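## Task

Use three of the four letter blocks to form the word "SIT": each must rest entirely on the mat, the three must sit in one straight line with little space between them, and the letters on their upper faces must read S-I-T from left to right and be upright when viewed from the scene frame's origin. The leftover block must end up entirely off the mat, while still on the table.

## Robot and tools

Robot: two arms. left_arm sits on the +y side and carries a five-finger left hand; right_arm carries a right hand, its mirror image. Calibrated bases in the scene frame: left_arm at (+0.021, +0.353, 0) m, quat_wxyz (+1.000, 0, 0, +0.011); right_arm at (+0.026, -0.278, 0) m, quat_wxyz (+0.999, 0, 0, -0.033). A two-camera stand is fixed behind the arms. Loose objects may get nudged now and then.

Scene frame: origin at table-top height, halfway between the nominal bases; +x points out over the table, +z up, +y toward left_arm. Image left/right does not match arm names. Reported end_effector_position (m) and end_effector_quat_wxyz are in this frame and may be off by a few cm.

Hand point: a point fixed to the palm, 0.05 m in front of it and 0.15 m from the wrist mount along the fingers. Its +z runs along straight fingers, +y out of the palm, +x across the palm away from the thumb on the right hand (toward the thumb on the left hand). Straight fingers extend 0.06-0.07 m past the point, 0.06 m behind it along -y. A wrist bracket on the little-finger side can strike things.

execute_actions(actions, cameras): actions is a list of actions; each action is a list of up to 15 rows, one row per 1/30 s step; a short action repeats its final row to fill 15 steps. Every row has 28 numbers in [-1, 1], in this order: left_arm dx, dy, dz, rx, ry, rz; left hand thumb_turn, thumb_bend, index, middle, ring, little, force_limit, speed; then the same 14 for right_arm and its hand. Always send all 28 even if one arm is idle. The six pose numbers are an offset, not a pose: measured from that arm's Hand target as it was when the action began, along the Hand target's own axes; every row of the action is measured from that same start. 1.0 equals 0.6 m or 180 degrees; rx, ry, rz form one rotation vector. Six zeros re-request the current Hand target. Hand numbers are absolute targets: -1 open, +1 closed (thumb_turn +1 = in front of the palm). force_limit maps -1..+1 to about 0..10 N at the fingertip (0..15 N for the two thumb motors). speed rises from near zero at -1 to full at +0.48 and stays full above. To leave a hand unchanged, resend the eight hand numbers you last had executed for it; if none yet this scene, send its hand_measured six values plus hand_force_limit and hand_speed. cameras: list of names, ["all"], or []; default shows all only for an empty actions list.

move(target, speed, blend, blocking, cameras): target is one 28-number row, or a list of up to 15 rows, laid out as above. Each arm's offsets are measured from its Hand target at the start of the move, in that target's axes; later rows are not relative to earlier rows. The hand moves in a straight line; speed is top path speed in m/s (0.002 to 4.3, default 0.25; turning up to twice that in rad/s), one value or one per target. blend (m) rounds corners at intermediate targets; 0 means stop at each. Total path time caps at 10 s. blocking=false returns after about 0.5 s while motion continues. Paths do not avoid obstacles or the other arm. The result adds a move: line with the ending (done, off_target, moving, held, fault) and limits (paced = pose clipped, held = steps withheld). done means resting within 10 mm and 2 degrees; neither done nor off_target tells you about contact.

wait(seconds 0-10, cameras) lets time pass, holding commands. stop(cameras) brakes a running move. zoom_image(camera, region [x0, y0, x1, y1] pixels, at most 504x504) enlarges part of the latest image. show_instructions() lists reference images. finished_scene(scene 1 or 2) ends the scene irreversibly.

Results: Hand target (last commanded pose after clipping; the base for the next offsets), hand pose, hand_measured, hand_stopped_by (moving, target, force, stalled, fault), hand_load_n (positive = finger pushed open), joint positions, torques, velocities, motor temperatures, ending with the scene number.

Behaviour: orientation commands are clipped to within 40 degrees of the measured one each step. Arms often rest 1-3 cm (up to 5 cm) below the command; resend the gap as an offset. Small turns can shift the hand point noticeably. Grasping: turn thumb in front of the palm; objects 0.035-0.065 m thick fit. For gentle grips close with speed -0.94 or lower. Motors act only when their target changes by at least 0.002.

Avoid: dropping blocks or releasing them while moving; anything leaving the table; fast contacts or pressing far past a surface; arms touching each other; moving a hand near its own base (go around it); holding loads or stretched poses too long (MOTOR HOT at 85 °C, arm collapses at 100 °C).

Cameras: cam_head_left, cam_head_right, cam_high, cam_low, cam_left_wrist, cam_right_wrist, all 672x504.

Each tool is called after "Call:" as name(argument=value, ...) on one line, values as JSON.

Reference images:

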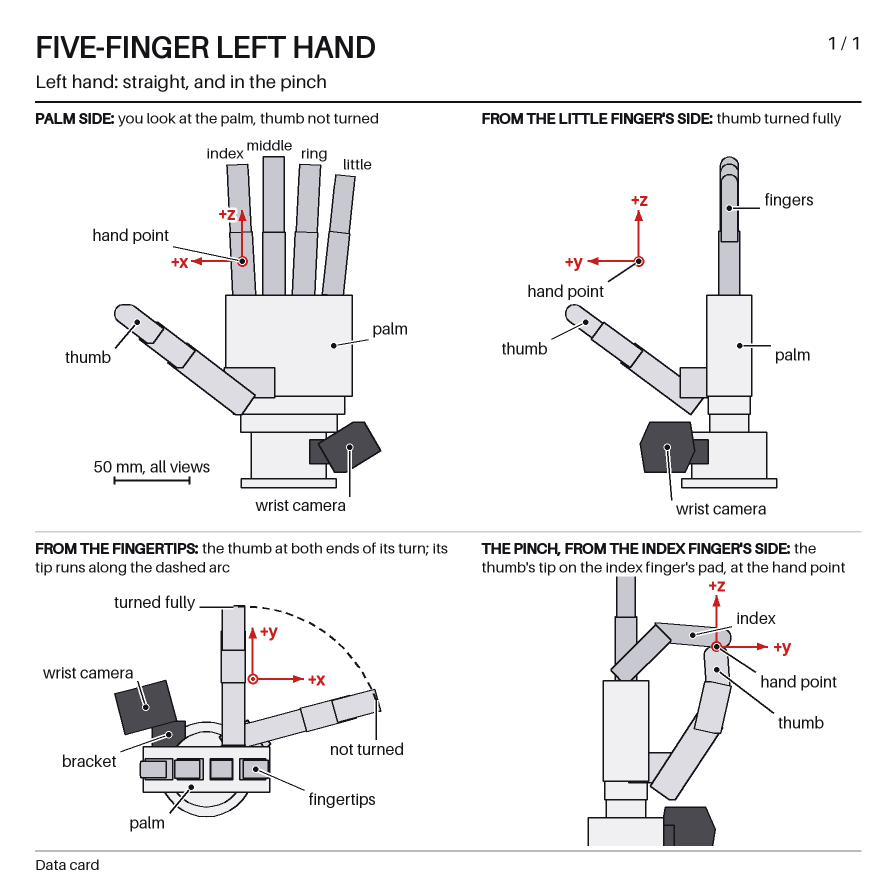

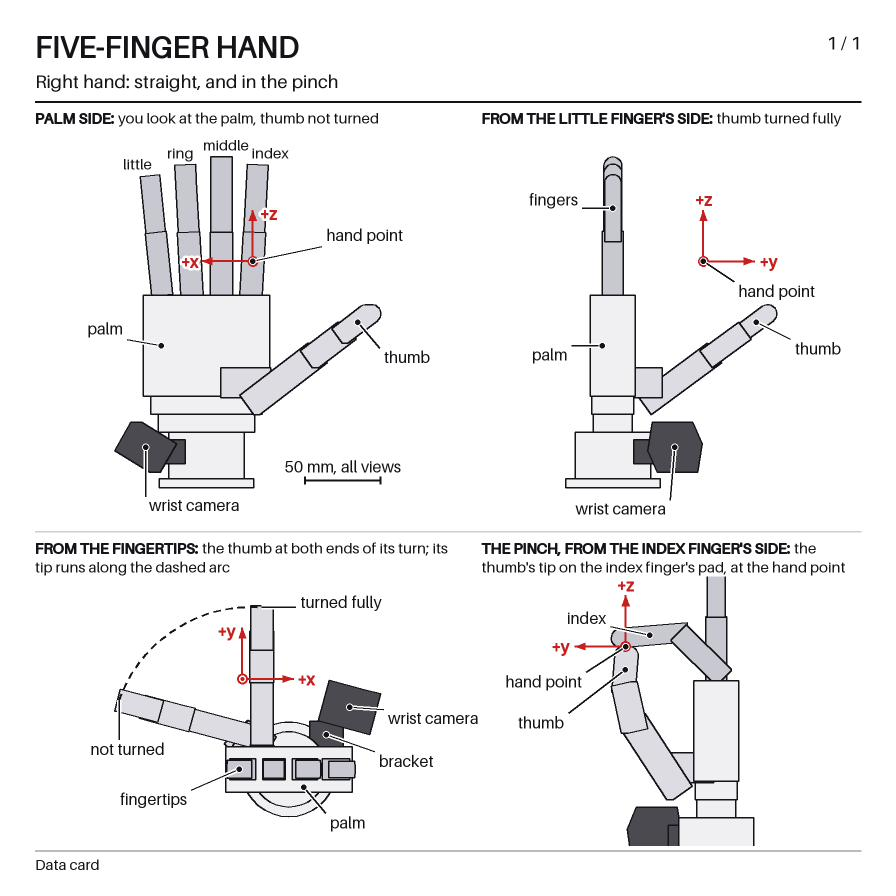

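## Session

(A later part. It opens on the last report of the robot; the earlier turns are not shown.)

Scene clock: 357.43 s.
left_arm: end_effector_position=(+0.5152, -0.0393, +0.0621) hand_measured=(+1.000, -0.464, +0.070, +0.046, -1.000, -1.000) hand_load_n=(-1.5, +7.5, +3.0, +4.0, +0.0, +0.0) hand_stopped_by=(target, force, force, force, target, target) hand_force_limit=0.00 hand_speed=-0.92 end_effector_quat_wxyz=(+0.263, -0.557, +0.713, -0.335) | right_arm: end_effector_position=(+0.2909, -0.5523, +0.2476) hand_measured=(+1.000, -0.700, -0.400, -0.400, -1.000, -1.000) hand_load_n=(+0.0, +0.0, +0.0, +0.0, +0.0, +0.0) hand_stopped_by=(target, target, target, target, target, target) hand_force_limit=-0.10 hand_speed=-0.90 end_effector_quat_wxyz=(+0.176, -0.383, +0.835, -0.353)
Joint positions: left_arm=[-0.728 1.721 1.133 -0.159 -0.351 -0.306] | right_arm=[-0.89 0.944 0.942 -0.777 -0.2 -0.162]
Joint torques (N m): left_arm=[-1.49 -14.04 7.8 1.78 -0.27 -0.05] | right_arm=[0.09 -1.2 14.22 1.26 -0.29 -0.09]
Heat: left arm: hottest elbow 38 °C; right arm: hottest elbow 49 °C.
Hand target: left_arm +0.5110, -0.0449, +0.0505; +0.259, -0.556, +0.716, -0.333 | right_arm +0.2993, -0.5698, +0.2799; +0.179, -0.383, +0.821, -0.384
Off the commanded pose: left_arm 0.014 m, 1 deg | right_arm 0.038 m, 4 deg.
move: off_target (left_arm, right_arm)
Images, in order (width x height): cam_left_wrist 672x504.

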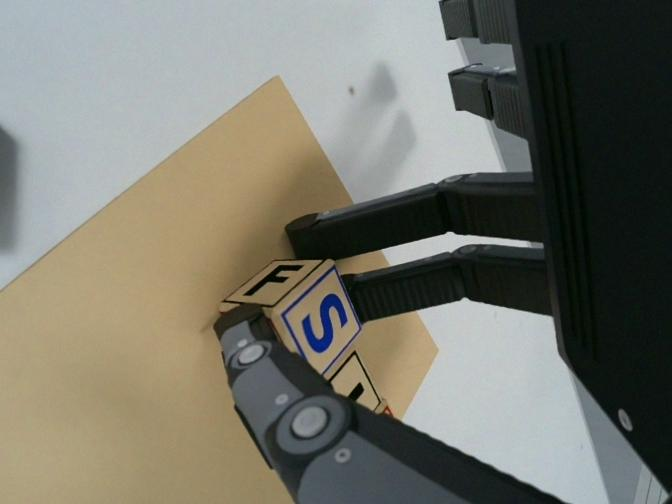

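Call:
move(target=[0,-0.0077,-0.0064,0,0,0,1,-0.75,0.3,0.3,-1,-1,0.0,-0.88, 0,0,0,0,0,0,1,-0.7,-0.4,-0.4,-1,-1,-0.1,-0.9], speed=0.06, cameras=["cam_left_wrist"])

Call:
zoom_image(camera="cam_left_wrist", region=[180, 200, 440, 440])

Scene clock: 359.93 s.
left_arm: end_effector_position=(+0.5151, -0.0392, +0.0614) hand_measured=(+1.000, -0.750, +0.070, +0.048, -1.000, -1.000) hand_load_n=(+0.0, +0.0, +0.0, +0.0, +0.0, +0.0) hand_stopped_by=(target, target, force, force, target, target) hand_force_limit=0.00 hand_speed=-0.88 end_effector_quat_wxyz=(+0.262, -0.557, +0.714, -0.334) | right_arm: end_effector_position=(+0.2909, -0.5523, +0.2476) hand_measured=(+1.000, -0.700, -0.400, -0.400, -1.000, -1.000) hand_load_n=(+0.0, +0.0, +0.0, +0.0, -0.5, +0.0) hand_stopped_by=(target, target, target, target, target, target) hand_force_limit=-0.10 hand_speed=-0.90 end_effector_quat_wxyz=(+0.176, -0.383, +0.835, -0.353)
Joint positions: left_arm=[-0.728 1.722 1.133 -0.159 -0.351 -0.306] | right_arm=[-0.89 0.944 0.942 -0.777 -0.2 -0.162]
Joint torques (N m): left_arm=[-1.49 -14.92 8.36 1.2 -0.27 -0.05] | right_arm=[-0.32 -1.55 14.12 1.24 -0.32 -0.11]
Heat: left arm: hottest elbow 38 °C; right arm: hottest elbow 49 °C.
Hand target: left_arm +0.5110, -0.0448, +0.0563; +0.259, -0.556, +0.716, -0.333 | right_arm +0.2993, -0.5698, +0.2799; +0.179, -0.383, +0.821, -0.384
Off the commanded pose: left_arm 0.009 m, 0 deg | right_arm 0.038 m, 4 deg.
move: off_target (right_arm)
Images, in order (width x height): cam_left_wrist 672x504.

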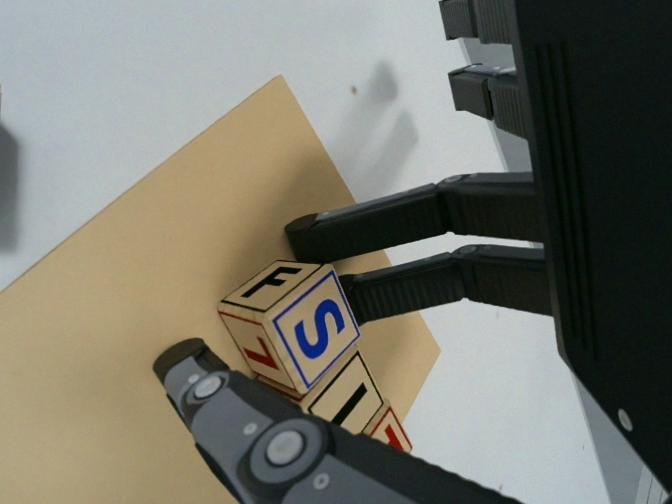

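Scaled by 1.938.

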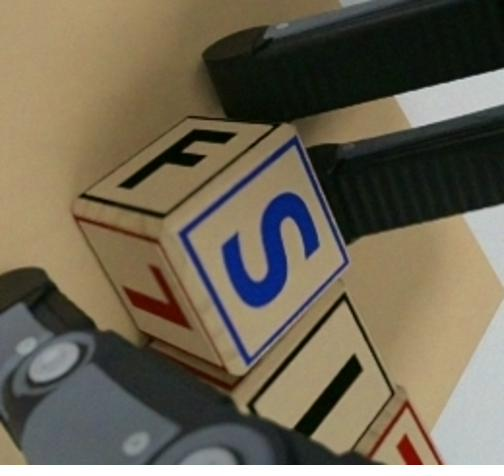

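Call:
move(target=[0,0,0,0,0,0,1,-0.75,0.105,0.1,-1,-1,0.0,-0.92, 0,0,0,0,0,0,1,-0.7,-0.4,-0.4,-1,-1,-0.1,-0.9], speed=0.06, cameras=["cam_left_wrist"])

Call:
zoom_image(camera="cam_left_wrist", region=[180, 200, 440, 440])

Scene clock: 360.90 s.
left_arm: end_effector_position=(+0.5151, -0.0392, +0.0614) hand_measured=(+1.000, -0.750, +0.104, +0.100, -1.000, -1.000) hand_load_n=(+0.0, +0.0, +0.0, +0.0, +0.0, +0.0) hand_stopped_by=(target, target, target, target, target, target) hand_force_limit=0.00 hand_speed=-0.92 end_effector_quat_wxyz=(+0.262, -0.557, +0.714, -0.334) | right_arm: end_effector_position=(+0.2909, -0.5523, +0.2476) hand_measured=(+1.000, -0.700, -0.400, -0.400, -1.000, -1.000) hand_load_n=(+0.0, +0.0, +0.0, +0.0, -0.5, +0.0) hand_stopped_by=(target, target, target, target, target, target) hand_force_limit=-0.10 hand_speed=-0.90 end_effector_quat_wxyz=(+0.176, -0.383, +0.835, -0.353)
Joint positions: left_arm=[-0.728 1.722 1.133 -0.159 -0.351 -0.306] | right_arm=[-0.89 0.944 0.942 -0.777 -0.2 -0.162]
Joint torques (N m): left_arm=[-1.44 -14.86 8.36 1.18 -0.27 -0.04] | right_arm=[-0.26 -1.9 14.12 1.17 -0.29 -0.09]
Heat: left arm: hottest elbow 38 °C; right arm: hottest elbow 49 °C.
Hand target: left_arm +0.5110, -0.0448, +0.0563; +0.259, -0.556, +0.716, -0.333 | right_arm +0.2993, -0.5698, +0.2799; +0.179, -0.383, +0.821, -0.384
Off the commanded pose: left_arm 0.009 m, 0 deg | right_arm 0.038 m, 4 deg.
move: off_target (right_arm)
Images, in order (width x height): cam_left_wrist 672x504.

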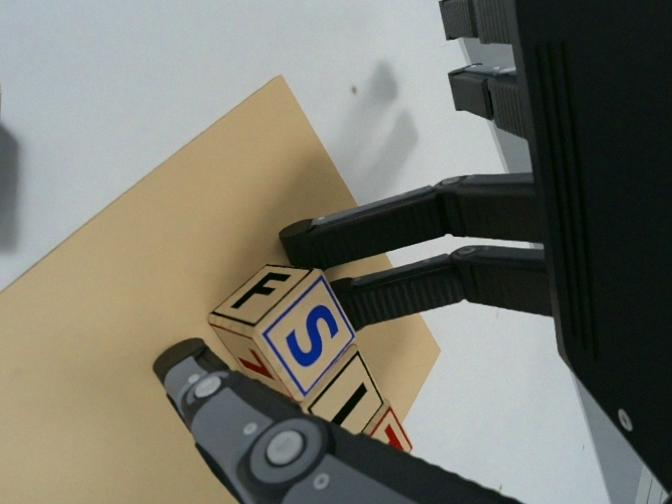

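Scaled by 1.938.

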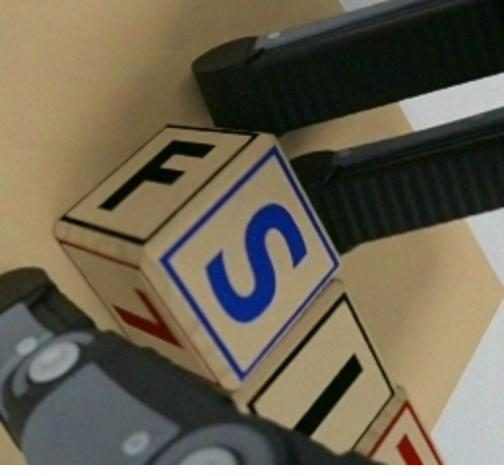

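Call:
move(target=[[0,0,0,0,0,0,1,-0.8,-0.5,-0.5,-1,-1,0.0,-0.86, 0,0,0,0,0,0,1,-0.7,-0.4,-0.4,-1,-1,-0.1,-0.9],[0,0,0,0,0,0,1,-0.8,-1,-1,-1,-1,0.0,-0.6, 0,0,0,0,0,0,1,-0.7,-0.4,-0.4,-1,-1,-0.1,-0.9],[0,-0.166,-0.1393,0,0,0,1,-0.8,-1,-1,-1,-1,0.0,-0.6, 0,0,0,0,0,0,1,-0.7,-0.4,-0.4,-1,-1,-0.1,-0.9]], speed=[0.1, 0.1, 0.15], cameras=["cam_left_wrist", "cam_head_left", "cam_high"])

Call:
zoom_image(camera="cam_left_wrist", region=[60, 80, 380, 400])

Call:
zoom_image(camera="cam_high", region=[280, 180, 400, 280])

Scene clock: 366.10 s.
left_arm: end_effector_position=(+0.5010, -0.0293, +0.1568) hand_measured=(+1.000, -0.800, -1.000, -1.000, -1.000, -1.000) hand_load_n=(+0.0, +0.0, +0.0, +0.0, -0.5, +0.0) hand_stopped_by=(target, target, target, target, target, target) hand_force_limit=0.00 hand_speed=-0.60 end_effector_quat_wxyz=(+0.257, -0.558, +0.726, -0.309) | right_arm: end_effector_position=(+0.2909, -0.5523, +0.2476) hand_measured=(+1.000, -0.700, -0.400, -0.400, -1.000, -1.000) hand_load_n=(+0.0, +0.0, +0.0, +0.0, +0.0, +0.0) hand_stopped_by=(target, target, target, target, target, target) hand_force_limit=-0.10 hand_speed=-0.90 end_effector_quat_wxyz=(+0.176, -0.383, +0.835, -0.353)
Joint positions: left_arm=[-0.731 1.589 1.266 -0.482 -0.351 -0.306] | right_arm=[-0.89 0.944 0.942 -0.777 -0.2 -0.162]
Joint torques (N m): left_arm=[-1.2 -15.38 14.11 0.72 -0.26 -0.04] | right_arm=[0.26 -1.38 13.96 1.14 -0.32 -0.05]
Heat: left arm: hottest shoulder 37 °C; right arm: hottest elbow 49 °C.
Hand target: left_arm +0.5111, -0.0450, +0.1865; +0.259, -0.556, +0.716, -0.333 | right_arm +0.2993, -0.5698, +0.2799; +0.179, -0.383, +0.821, -0.384
Off the commanded pose: left_arm 0.035 m, 3 deg | right_arm 0.038 m, 4 deg.
move: off_target (left_arm, right_arm)
Images, in order (width x height): cam_head_left 672x504, cam_high 672x504, cam_left_wrist 672x504.

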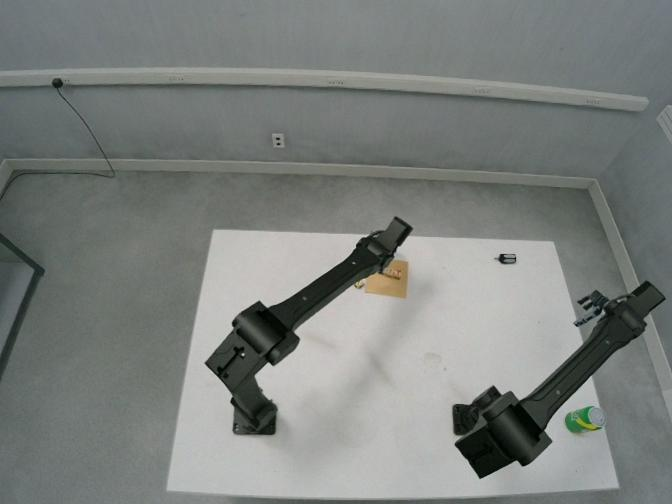

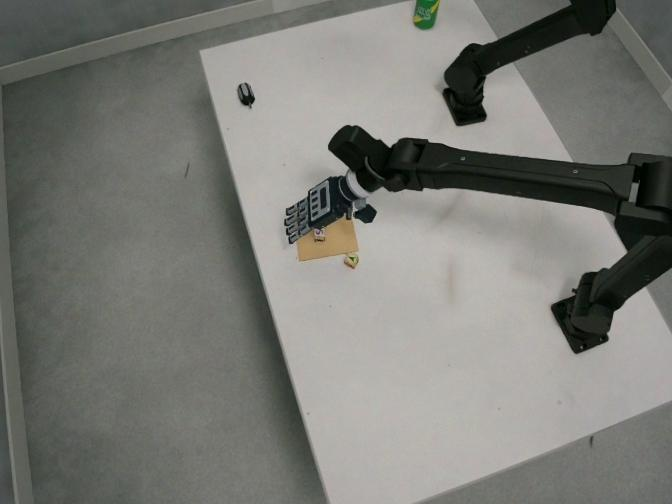

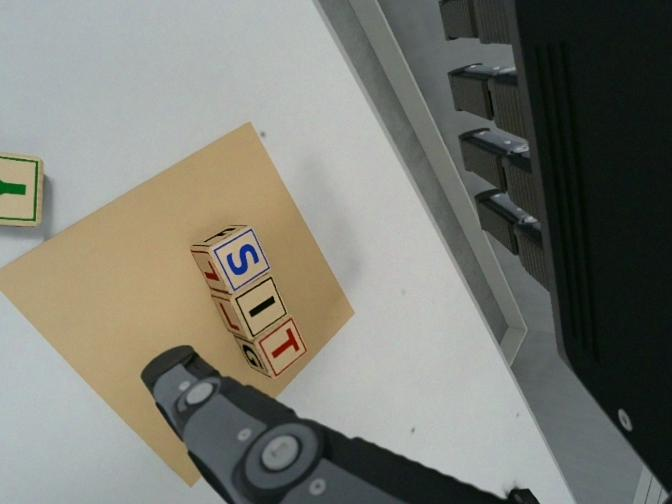

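Scaled by 1.575.

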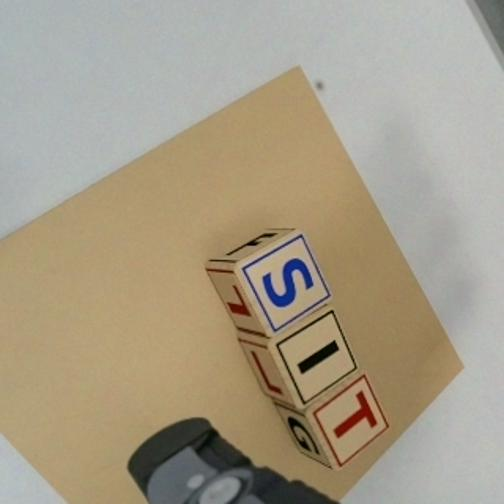

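Scaled by 4.200.

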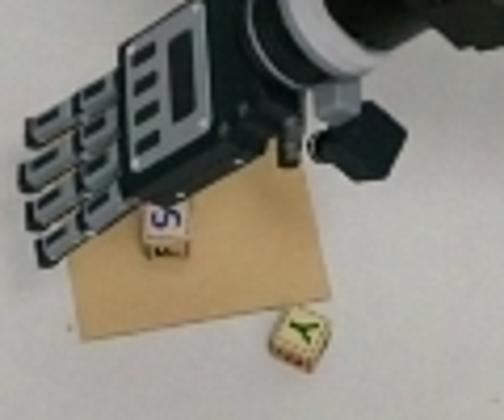

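Call:
move(target=[-0.2182,0.1358,-0.0285,0,0.3562,0.299,1,-0.85,-0.7,-0.7,-1,-1,0.0,-0.6, 0,0,0,0,0,0,1,-0.7,-0.4,-0.4,-1,-1,-0.1,-0.9], speed=0.35, cameras=["cam_left_wrist", "cam_head_left"])

Call:
zoom_image(camera="cam_head_left", region=[340, 245, 430, 310])

Scene clock: 371.10 s.
left_arm: end_effector_position=(+0.4613, +0.1005, +0.1227) hand_measured=(+1.000, -0.850, -0.700, -0.700, -1.000, -1.000) hand_load_n=(+0.0, -0.5, +0.0, +0.0, +0.0, +0.0) hand_stopped_by=(target, target, target, target, target, target) hand_force_limit=0.00 hand_speed=-0.60 end_effector_quat_wxyz=(-0.046, +0.056, +0.906, -0.417) | right_arm: end_effector_position=(+0.2909, -0.5523, +0.2476) hand_measured=(+1.000, -0.700, -0.400, -0.400, -1.000, -1.000) hand_load_n=(+0.0, +0.0, +0.0, +0.0, +0.0, +0.0) hand_stopped_by=(target, target, target, target, target, target) hand_force_limit=-0.10 hand_speed=-0.90 end_effector_quat_wxyz=(+0.176, -0.383, +0.835, -0.353)
Joint positions: left_arm=[-0.318 1.717 1.373 -1.082 0.857 1.332] | right_arm=[-0.89 0.944 0.942 -0.777 -0.2 -0.162]
Joint torques (N m): left_arm=[0.03 -14.62 12.85 -0.24 0.78 0.11] | right_arm=[-0.32 -1.55 14.04 1.25 -0.27 -0.12]
Heat: left arm: hottest elbow 38 °C; right arm: hottest elbow 49 °C.
Hand target: left_arm +0.4800, +0.0981, +0.1350; -0.030, +0.063, +0.904, -0.421 | right_arm +0.2993, -0.5698, +0.2799; +0.179, -0.383, +0.821, -0.384
Off the commanded pose: left_arm 0.023 m, 2 deg | right_arm 0.038 m, 4 deg.
move: off_target (left_arm, right_arm)
Images, in order (width x height): cam_head_left 672x504, cam_left_wrist 672x504.

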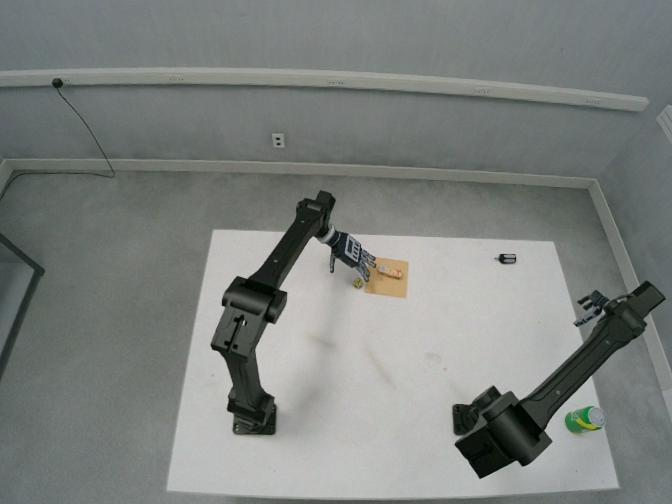

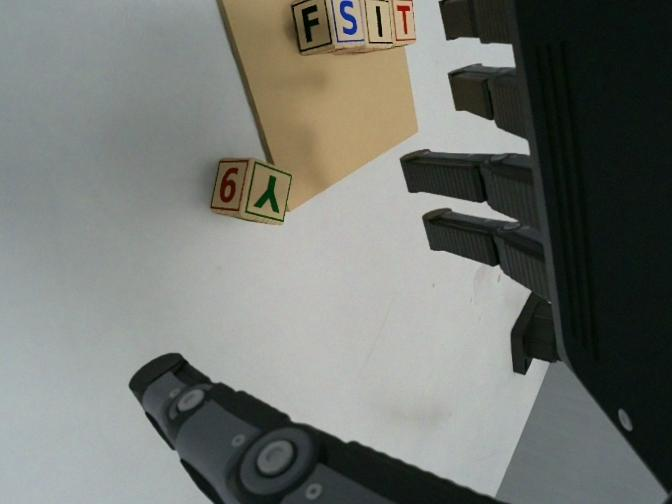

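Scaled by 5.600.

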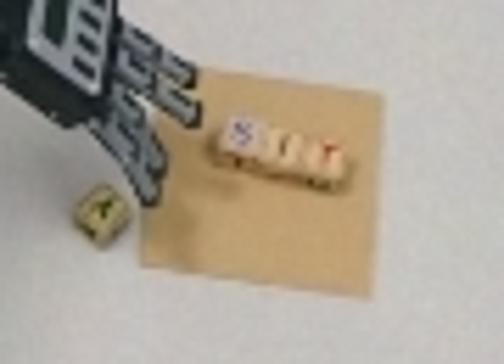

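Call:
move(target=[-0.0133,0.0685,0.0482,0,0,0,1,-0.85,-0.7,-0.7,-1,-1,0.0,-0.6, 0,0,0,0,0,0,1,-0.7,-0.4,-0.4,-1,-1,-0.1,-0.9], speed=0.15, cameras=["cam_left_wrist"])

Scene clock: 372.67 s.
left_arm: end_effector_position=(+0.4805, +0.0976, +0.0861) hand_measured=(+1.000, -0.850, -0.700, -0.700, -1.000, -1.000) hand_load_n=(+0.0, +0.0, +0.0, +0.0, +0.0, +0.0) hand_stopped_by=(target, target, target, target, target, target) hand_force_limit=0.00 hand_speed=-0.60 end_effector_quat_wxyz=(-0.039, +0.062, +0.905, -0.419) | right_arm: end_effector_position=(+0.2909, -0.5523, +0.2476) hand_measured=(+1.000, -0.700, -0.400, -0.400, -1.000, -1.000) hand_load_n=(+0.0, +0.0, +0.0, +0.0, +0.0, +0.0) hand_stopped_by=(target, target, target, target, target, target) hand_force_limit=-0.10 hand_speed=-0.90 end_effector_quat_wxyz=(+0.176, -0.383, +0.835, -0.353)
Joint positions: left_arm=[-0.312 1.791 1.373 -1.001 0.859 1.348] | right_arm=[-0.89 0.944 0.942 -0.777 -0.2 -0.162]
Joint torques (N m): left_arm=[0.44 -15.79 8.58 0.58 0.77 0.1] | right_arm=[0.09 -1.44 14.22 1.4 -0.26 -0.16]
Heat: left arm: hottest elbow 38 °C; right arm: hottest elbow 49 °C.
Hand target: left_arm +0.4884, +0.1012, +0.0849; -0.030, +0.063, +0.904, -0.421 | right_arm +0.2993, -0.5698, +0.2799; +0.179, -0.383, +0.821, -0.384
Off the commanded pose: left_arm 0.009 m, 1 deg | right_arm 0.038 m, 4 deg.
move: off_target (right_arm)
Images, in order (width x height): cam_left_wrist 672x504.

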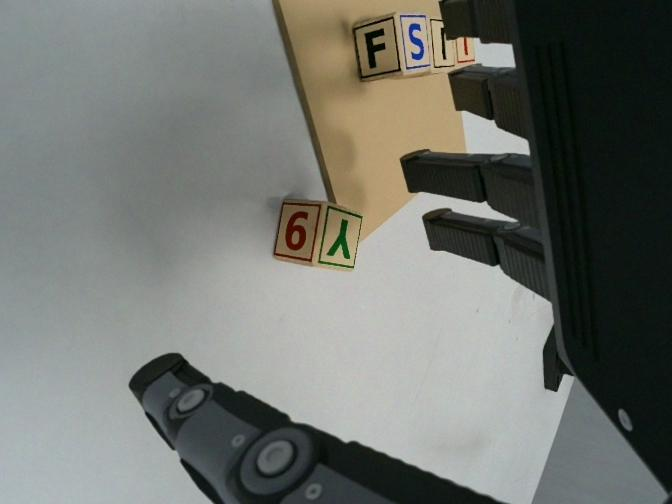

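Call:
move(target=[0,0.0378,0.0145,0,0,0,1,-0.85,-0.7,-0.7,-1,-1,0.0,-0.6, 0,0,0,0,0,0,1,-0.7,-0.4,-0.4,-1,-1,-0.1,-0.9], speed=0.1, cameras=["cam_left_wrist"])

Scene clock: 373.90 s.
left_arm: end_effector_position=(+0.4851, +0.1051, +0.0667) hand_measured=(+1.000, -0.850, -0.700, -0.700, -1.000, -1.000) hand_load_n=(+0.5, +0.0, +0.0, +0.0, +0.0, +0.0) hand_stopped_by=(target, target, target, target, target, target) hand_force_limit=0.00 hand_speed=-0.60 end_effector_quat_wxyz=(-0.034, +0.063, +0.905, -0.420) | right_arm: end_effector_position=(+0.2909, -0.5523, +0.2476) hand_measured=(+1.000, -0.700, -0.400, -0.400, -1.000, -1.000) hand_load_n=(+0.0, +0.0, +0.0, +0.0, +0.0, +0.0) hand_stopped_by=(target, target, target, target, target, target) hand_force_limit=-0.10 hand_speed=-0.90 end_effector_quat_wxyz=(+0.176, -0.383, +0.835, -0.353)
Joint positions: left_arm=[-0.296 1.815 1.352 -0.964 0.861 1.37] | right_arm=[-0.89 0.944 0.942 -0.777 -0.2 -0.162]
Joint torques (N m): left_arm=[0.26 -15.91 7.75 0.55 0.78 0.1] | right_arm=[-0.91 -1.73 14.31 1.18 -0.35 -0.06]
Heat: left arm: hottest elbow 38 °C; right arm: hottest elbow 49 °C.
Hand target: left_arm +0.4896, +0.1091, +0.0620; -0.030, +0.063, +0.904, -0.421 | right_arm +0.2993, -0.5698, +0.2799; +0.179, -0.383, +0.821, -0.384
Off the commanded pose: left_arm 0.008 m, 1 deg | right_arm 0.038 m, 4 deg.
move: off_target (right_arm)
Images, in order (width x height): cam_left_wrist 672x504.

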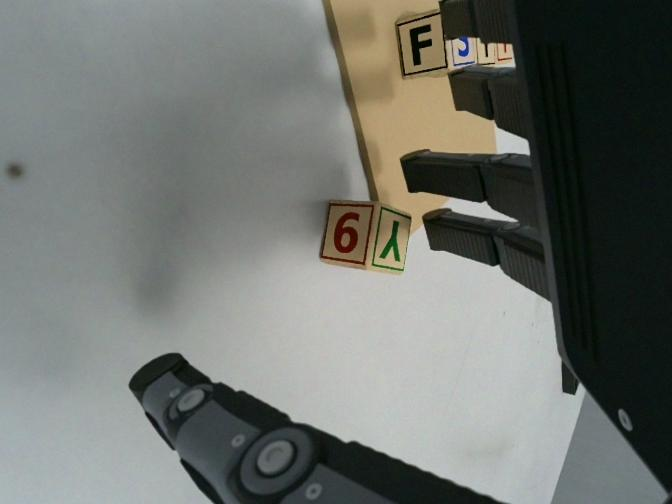

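Call:
move(target=[[0,0.0089,0.0075,0,0,0,1,-0.85,-0.7,-0.7,-1,-1,0.0,-0.6, 0,0,0,0,0,0,1,-0.7,-0.4,-0.4,-1,-1,-0.1,-0.9],[0,0.0089,0.0075,0,0,0,1,-0.85,0.1,0.1,-1,-1,-0.1,-0.8, 0,0,0,0,0,0,1,-0.7,-0.4,-0.4,-1,-1,-0.1,-0.9]], speed=0.08, cameras=["cam_left_wrist"])

Scene clock: 377.03 s.
left_arm: end_effector_position=(+0.4872, +0.1051, +0.0614) hand_measured=(+1.000, -0.850, +0.100, +0.100, -1.000, -1.000) hand_load_n=(+0.0, +0.0, +0.0, +0.0, +0.0, +0.0) hand_stopped_by=(target, target, target, target, target, target) hand_force_limit=-0.10 hand_speed=-0.80 end_effector_quat_wxyz=(-0.031, +0.064, +0.904, -0.422) | right_arm: end_effector_position=(+0.2909, -0.5523, +0.2476) hand_measured=(+1.000, -0.700, -0.400, -0.400, -1.000, -1.000) hand_load_n=(+0.0, +0.0, +0.0, +0.0, +0.0, +0.0) hand_stopped_by=(target, target, target, target, target, target) hand_force_limit=-0.10 hand_speed=-0.90 end_effector_quat_wxyz=(+0.176, -0.383, +0.835, -0.353)
Joint positions: left_arm=[-0.294 1.821 1.345 -0.942 0.865 1.371] | right_arm=[-0.89 0.944 0.942 -0.777 -0.2 -0.162]
Joint torques (N m): left_arm=[0.09 -15.68 7.61 0.35 0.62 0.09] | right_arm=[0.26 -0.79 14.28 1.4 -0.34 -0.09]
Heat: left arm: hottest elbow 38 °C; right arm: hottest elbow 49 °C.
Hand target: left_arm +0.4895, +0.1091, +0.0550; -0.030, +0.063, +0.904, -0.421 | right_arm +0.2993, -0.5698, +0.2799; +0.179, -0.383, +0.821, -0.384
Off the commanded pose: left_arm 0.008 m, 0 deg | right_arm 0.038 m, 4 deg.
move: off_target (right_arm)
Images, in order (width x height): cam_left_wrist 672x504.

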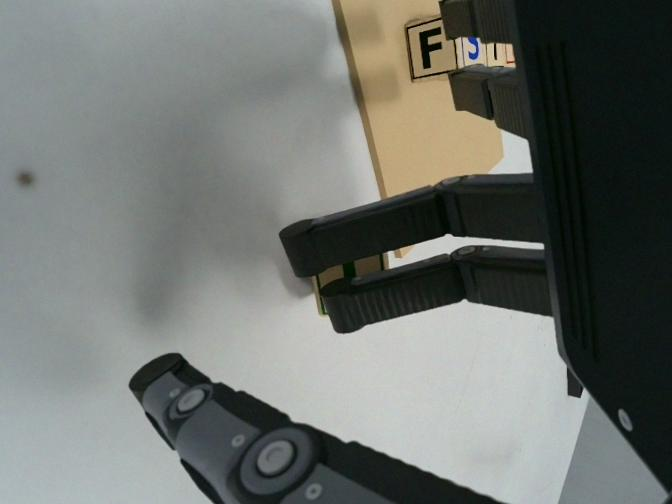

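Call:
move(target=[0,-0.128,-0.107,0,0,0,1,-0.85,0.1,0.1,-1,-1,-0.1,-0.8, 0,0,0,0,0,0,1,-0.7,-0.4,-0.4,-1,-1,-0.1,-0.9], speed=0.12, cameras=["cam_left_wrist", "cam_head_left"])

Call:
zoom_image(camera="cam_head_left", region=[340, 245, 430, 310])

Scene clock: 378.80 s.
left_arm: end_effector_position=(+0.4719, +0.1095, +0.1351) hand_measured=(+1.000, -0.850, +0.100, +0.100, -1.000, -1.000) hand_load_n=(+0.0, +0.0, +0.0, +0.0, +0.0, +0.0) hand_stopped_by=(target, target, target, target, target, target) hand_force_limit=-0.10 hand_speed=-0.80 end_effector_quat_wxyz=(-0.053, +0.054, +0.906, -0.417) | right_arm: end_effector_position=(+0.2909, -0.5523, +0.2476) hand_measured=(+1.000, -0.700, -0.400, -0.400, -1.000, -1.000) hand_load_n=(+0.5, -0.5, +0.0, +0.0, +0.0, +0.0) hand_stopped_by=(target, target, target, target, target, target) hand_force_limit=-0.10 hand_speed=-0.90 end_effector_quat_wxyz=(+0.176, -0.383, +0.835, -0.353)
Joint positions: left_arm=[-0.294 1.741 1.439 -1.168 0.864 1.371] | right_arm=[-0.89 0.944 0.942 -0.777 -0.2 -0.162]
Joint torques (N m): left_arm=[0.09 -16.67 12.74 -0.35 0.64 0.08] | right_arm=[0.15 -1.55 14.41 1.25 -0.28 -0.05]
Heat: left arm: hottest elbow 38 °C; right arm: hottest elbow 49 °C.
Hand target: left_arm +0.4896, +0.1088, +0.1552; -0.030, +0.063, +0.904, -0.421 | right_arm +0.2993, -0.5698, +0.2799; +0.179, -0.383, +0.821, -0.384
Off the commanded pose: left_arm 0.027 m, 3 deg | right_arm 0.038 m, 4 deg.
move: off_target (left_arm, right_arm)
Images, in order (width x height): cam_head_left 672x504, cam_left_wrist 672x504.

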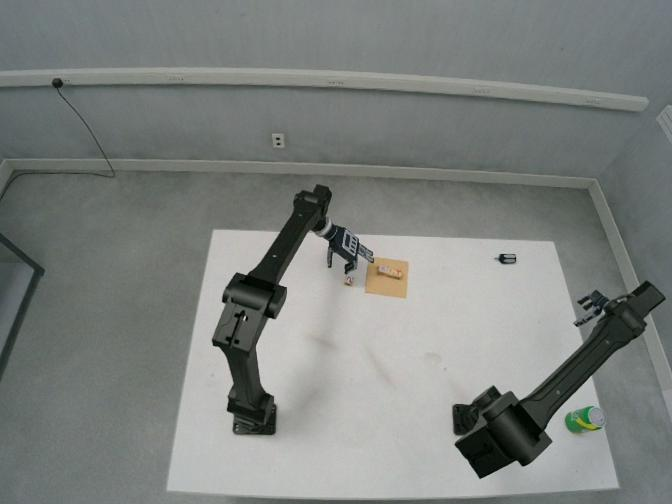

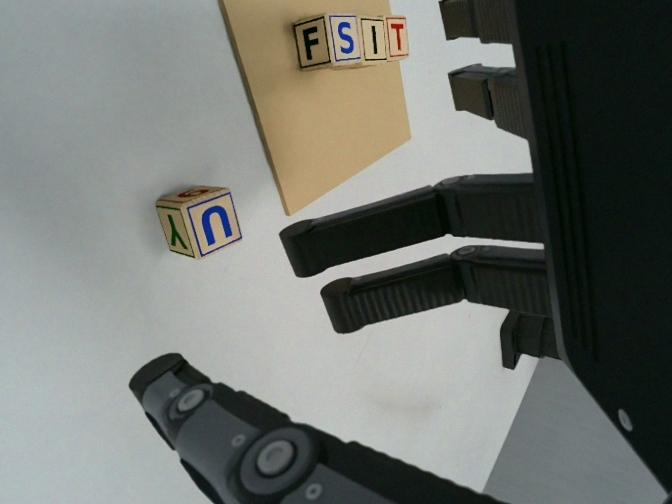

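Scaled by 5.600.

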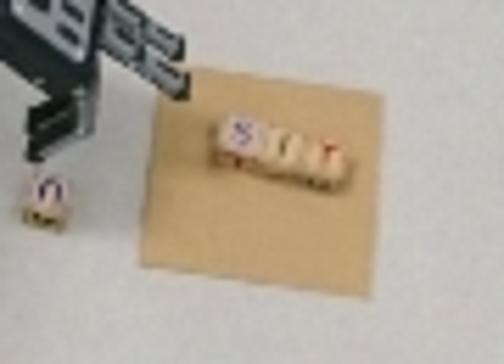

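Call:
zoom_image(camera="cam_left_wrist", region=[200, 0, 440, 230])

Scaled by 2.100.

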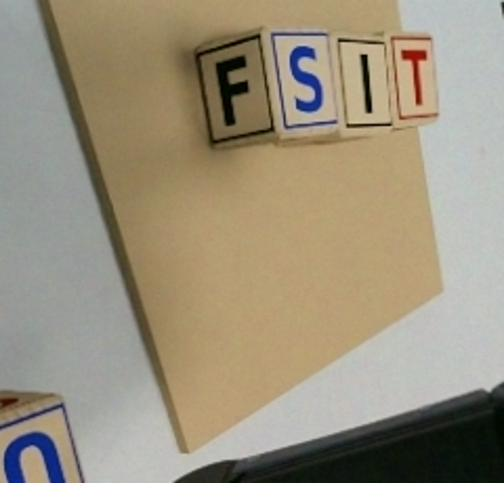

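Call:
finished_scene(scene=2)

The scene is finished: the task was done.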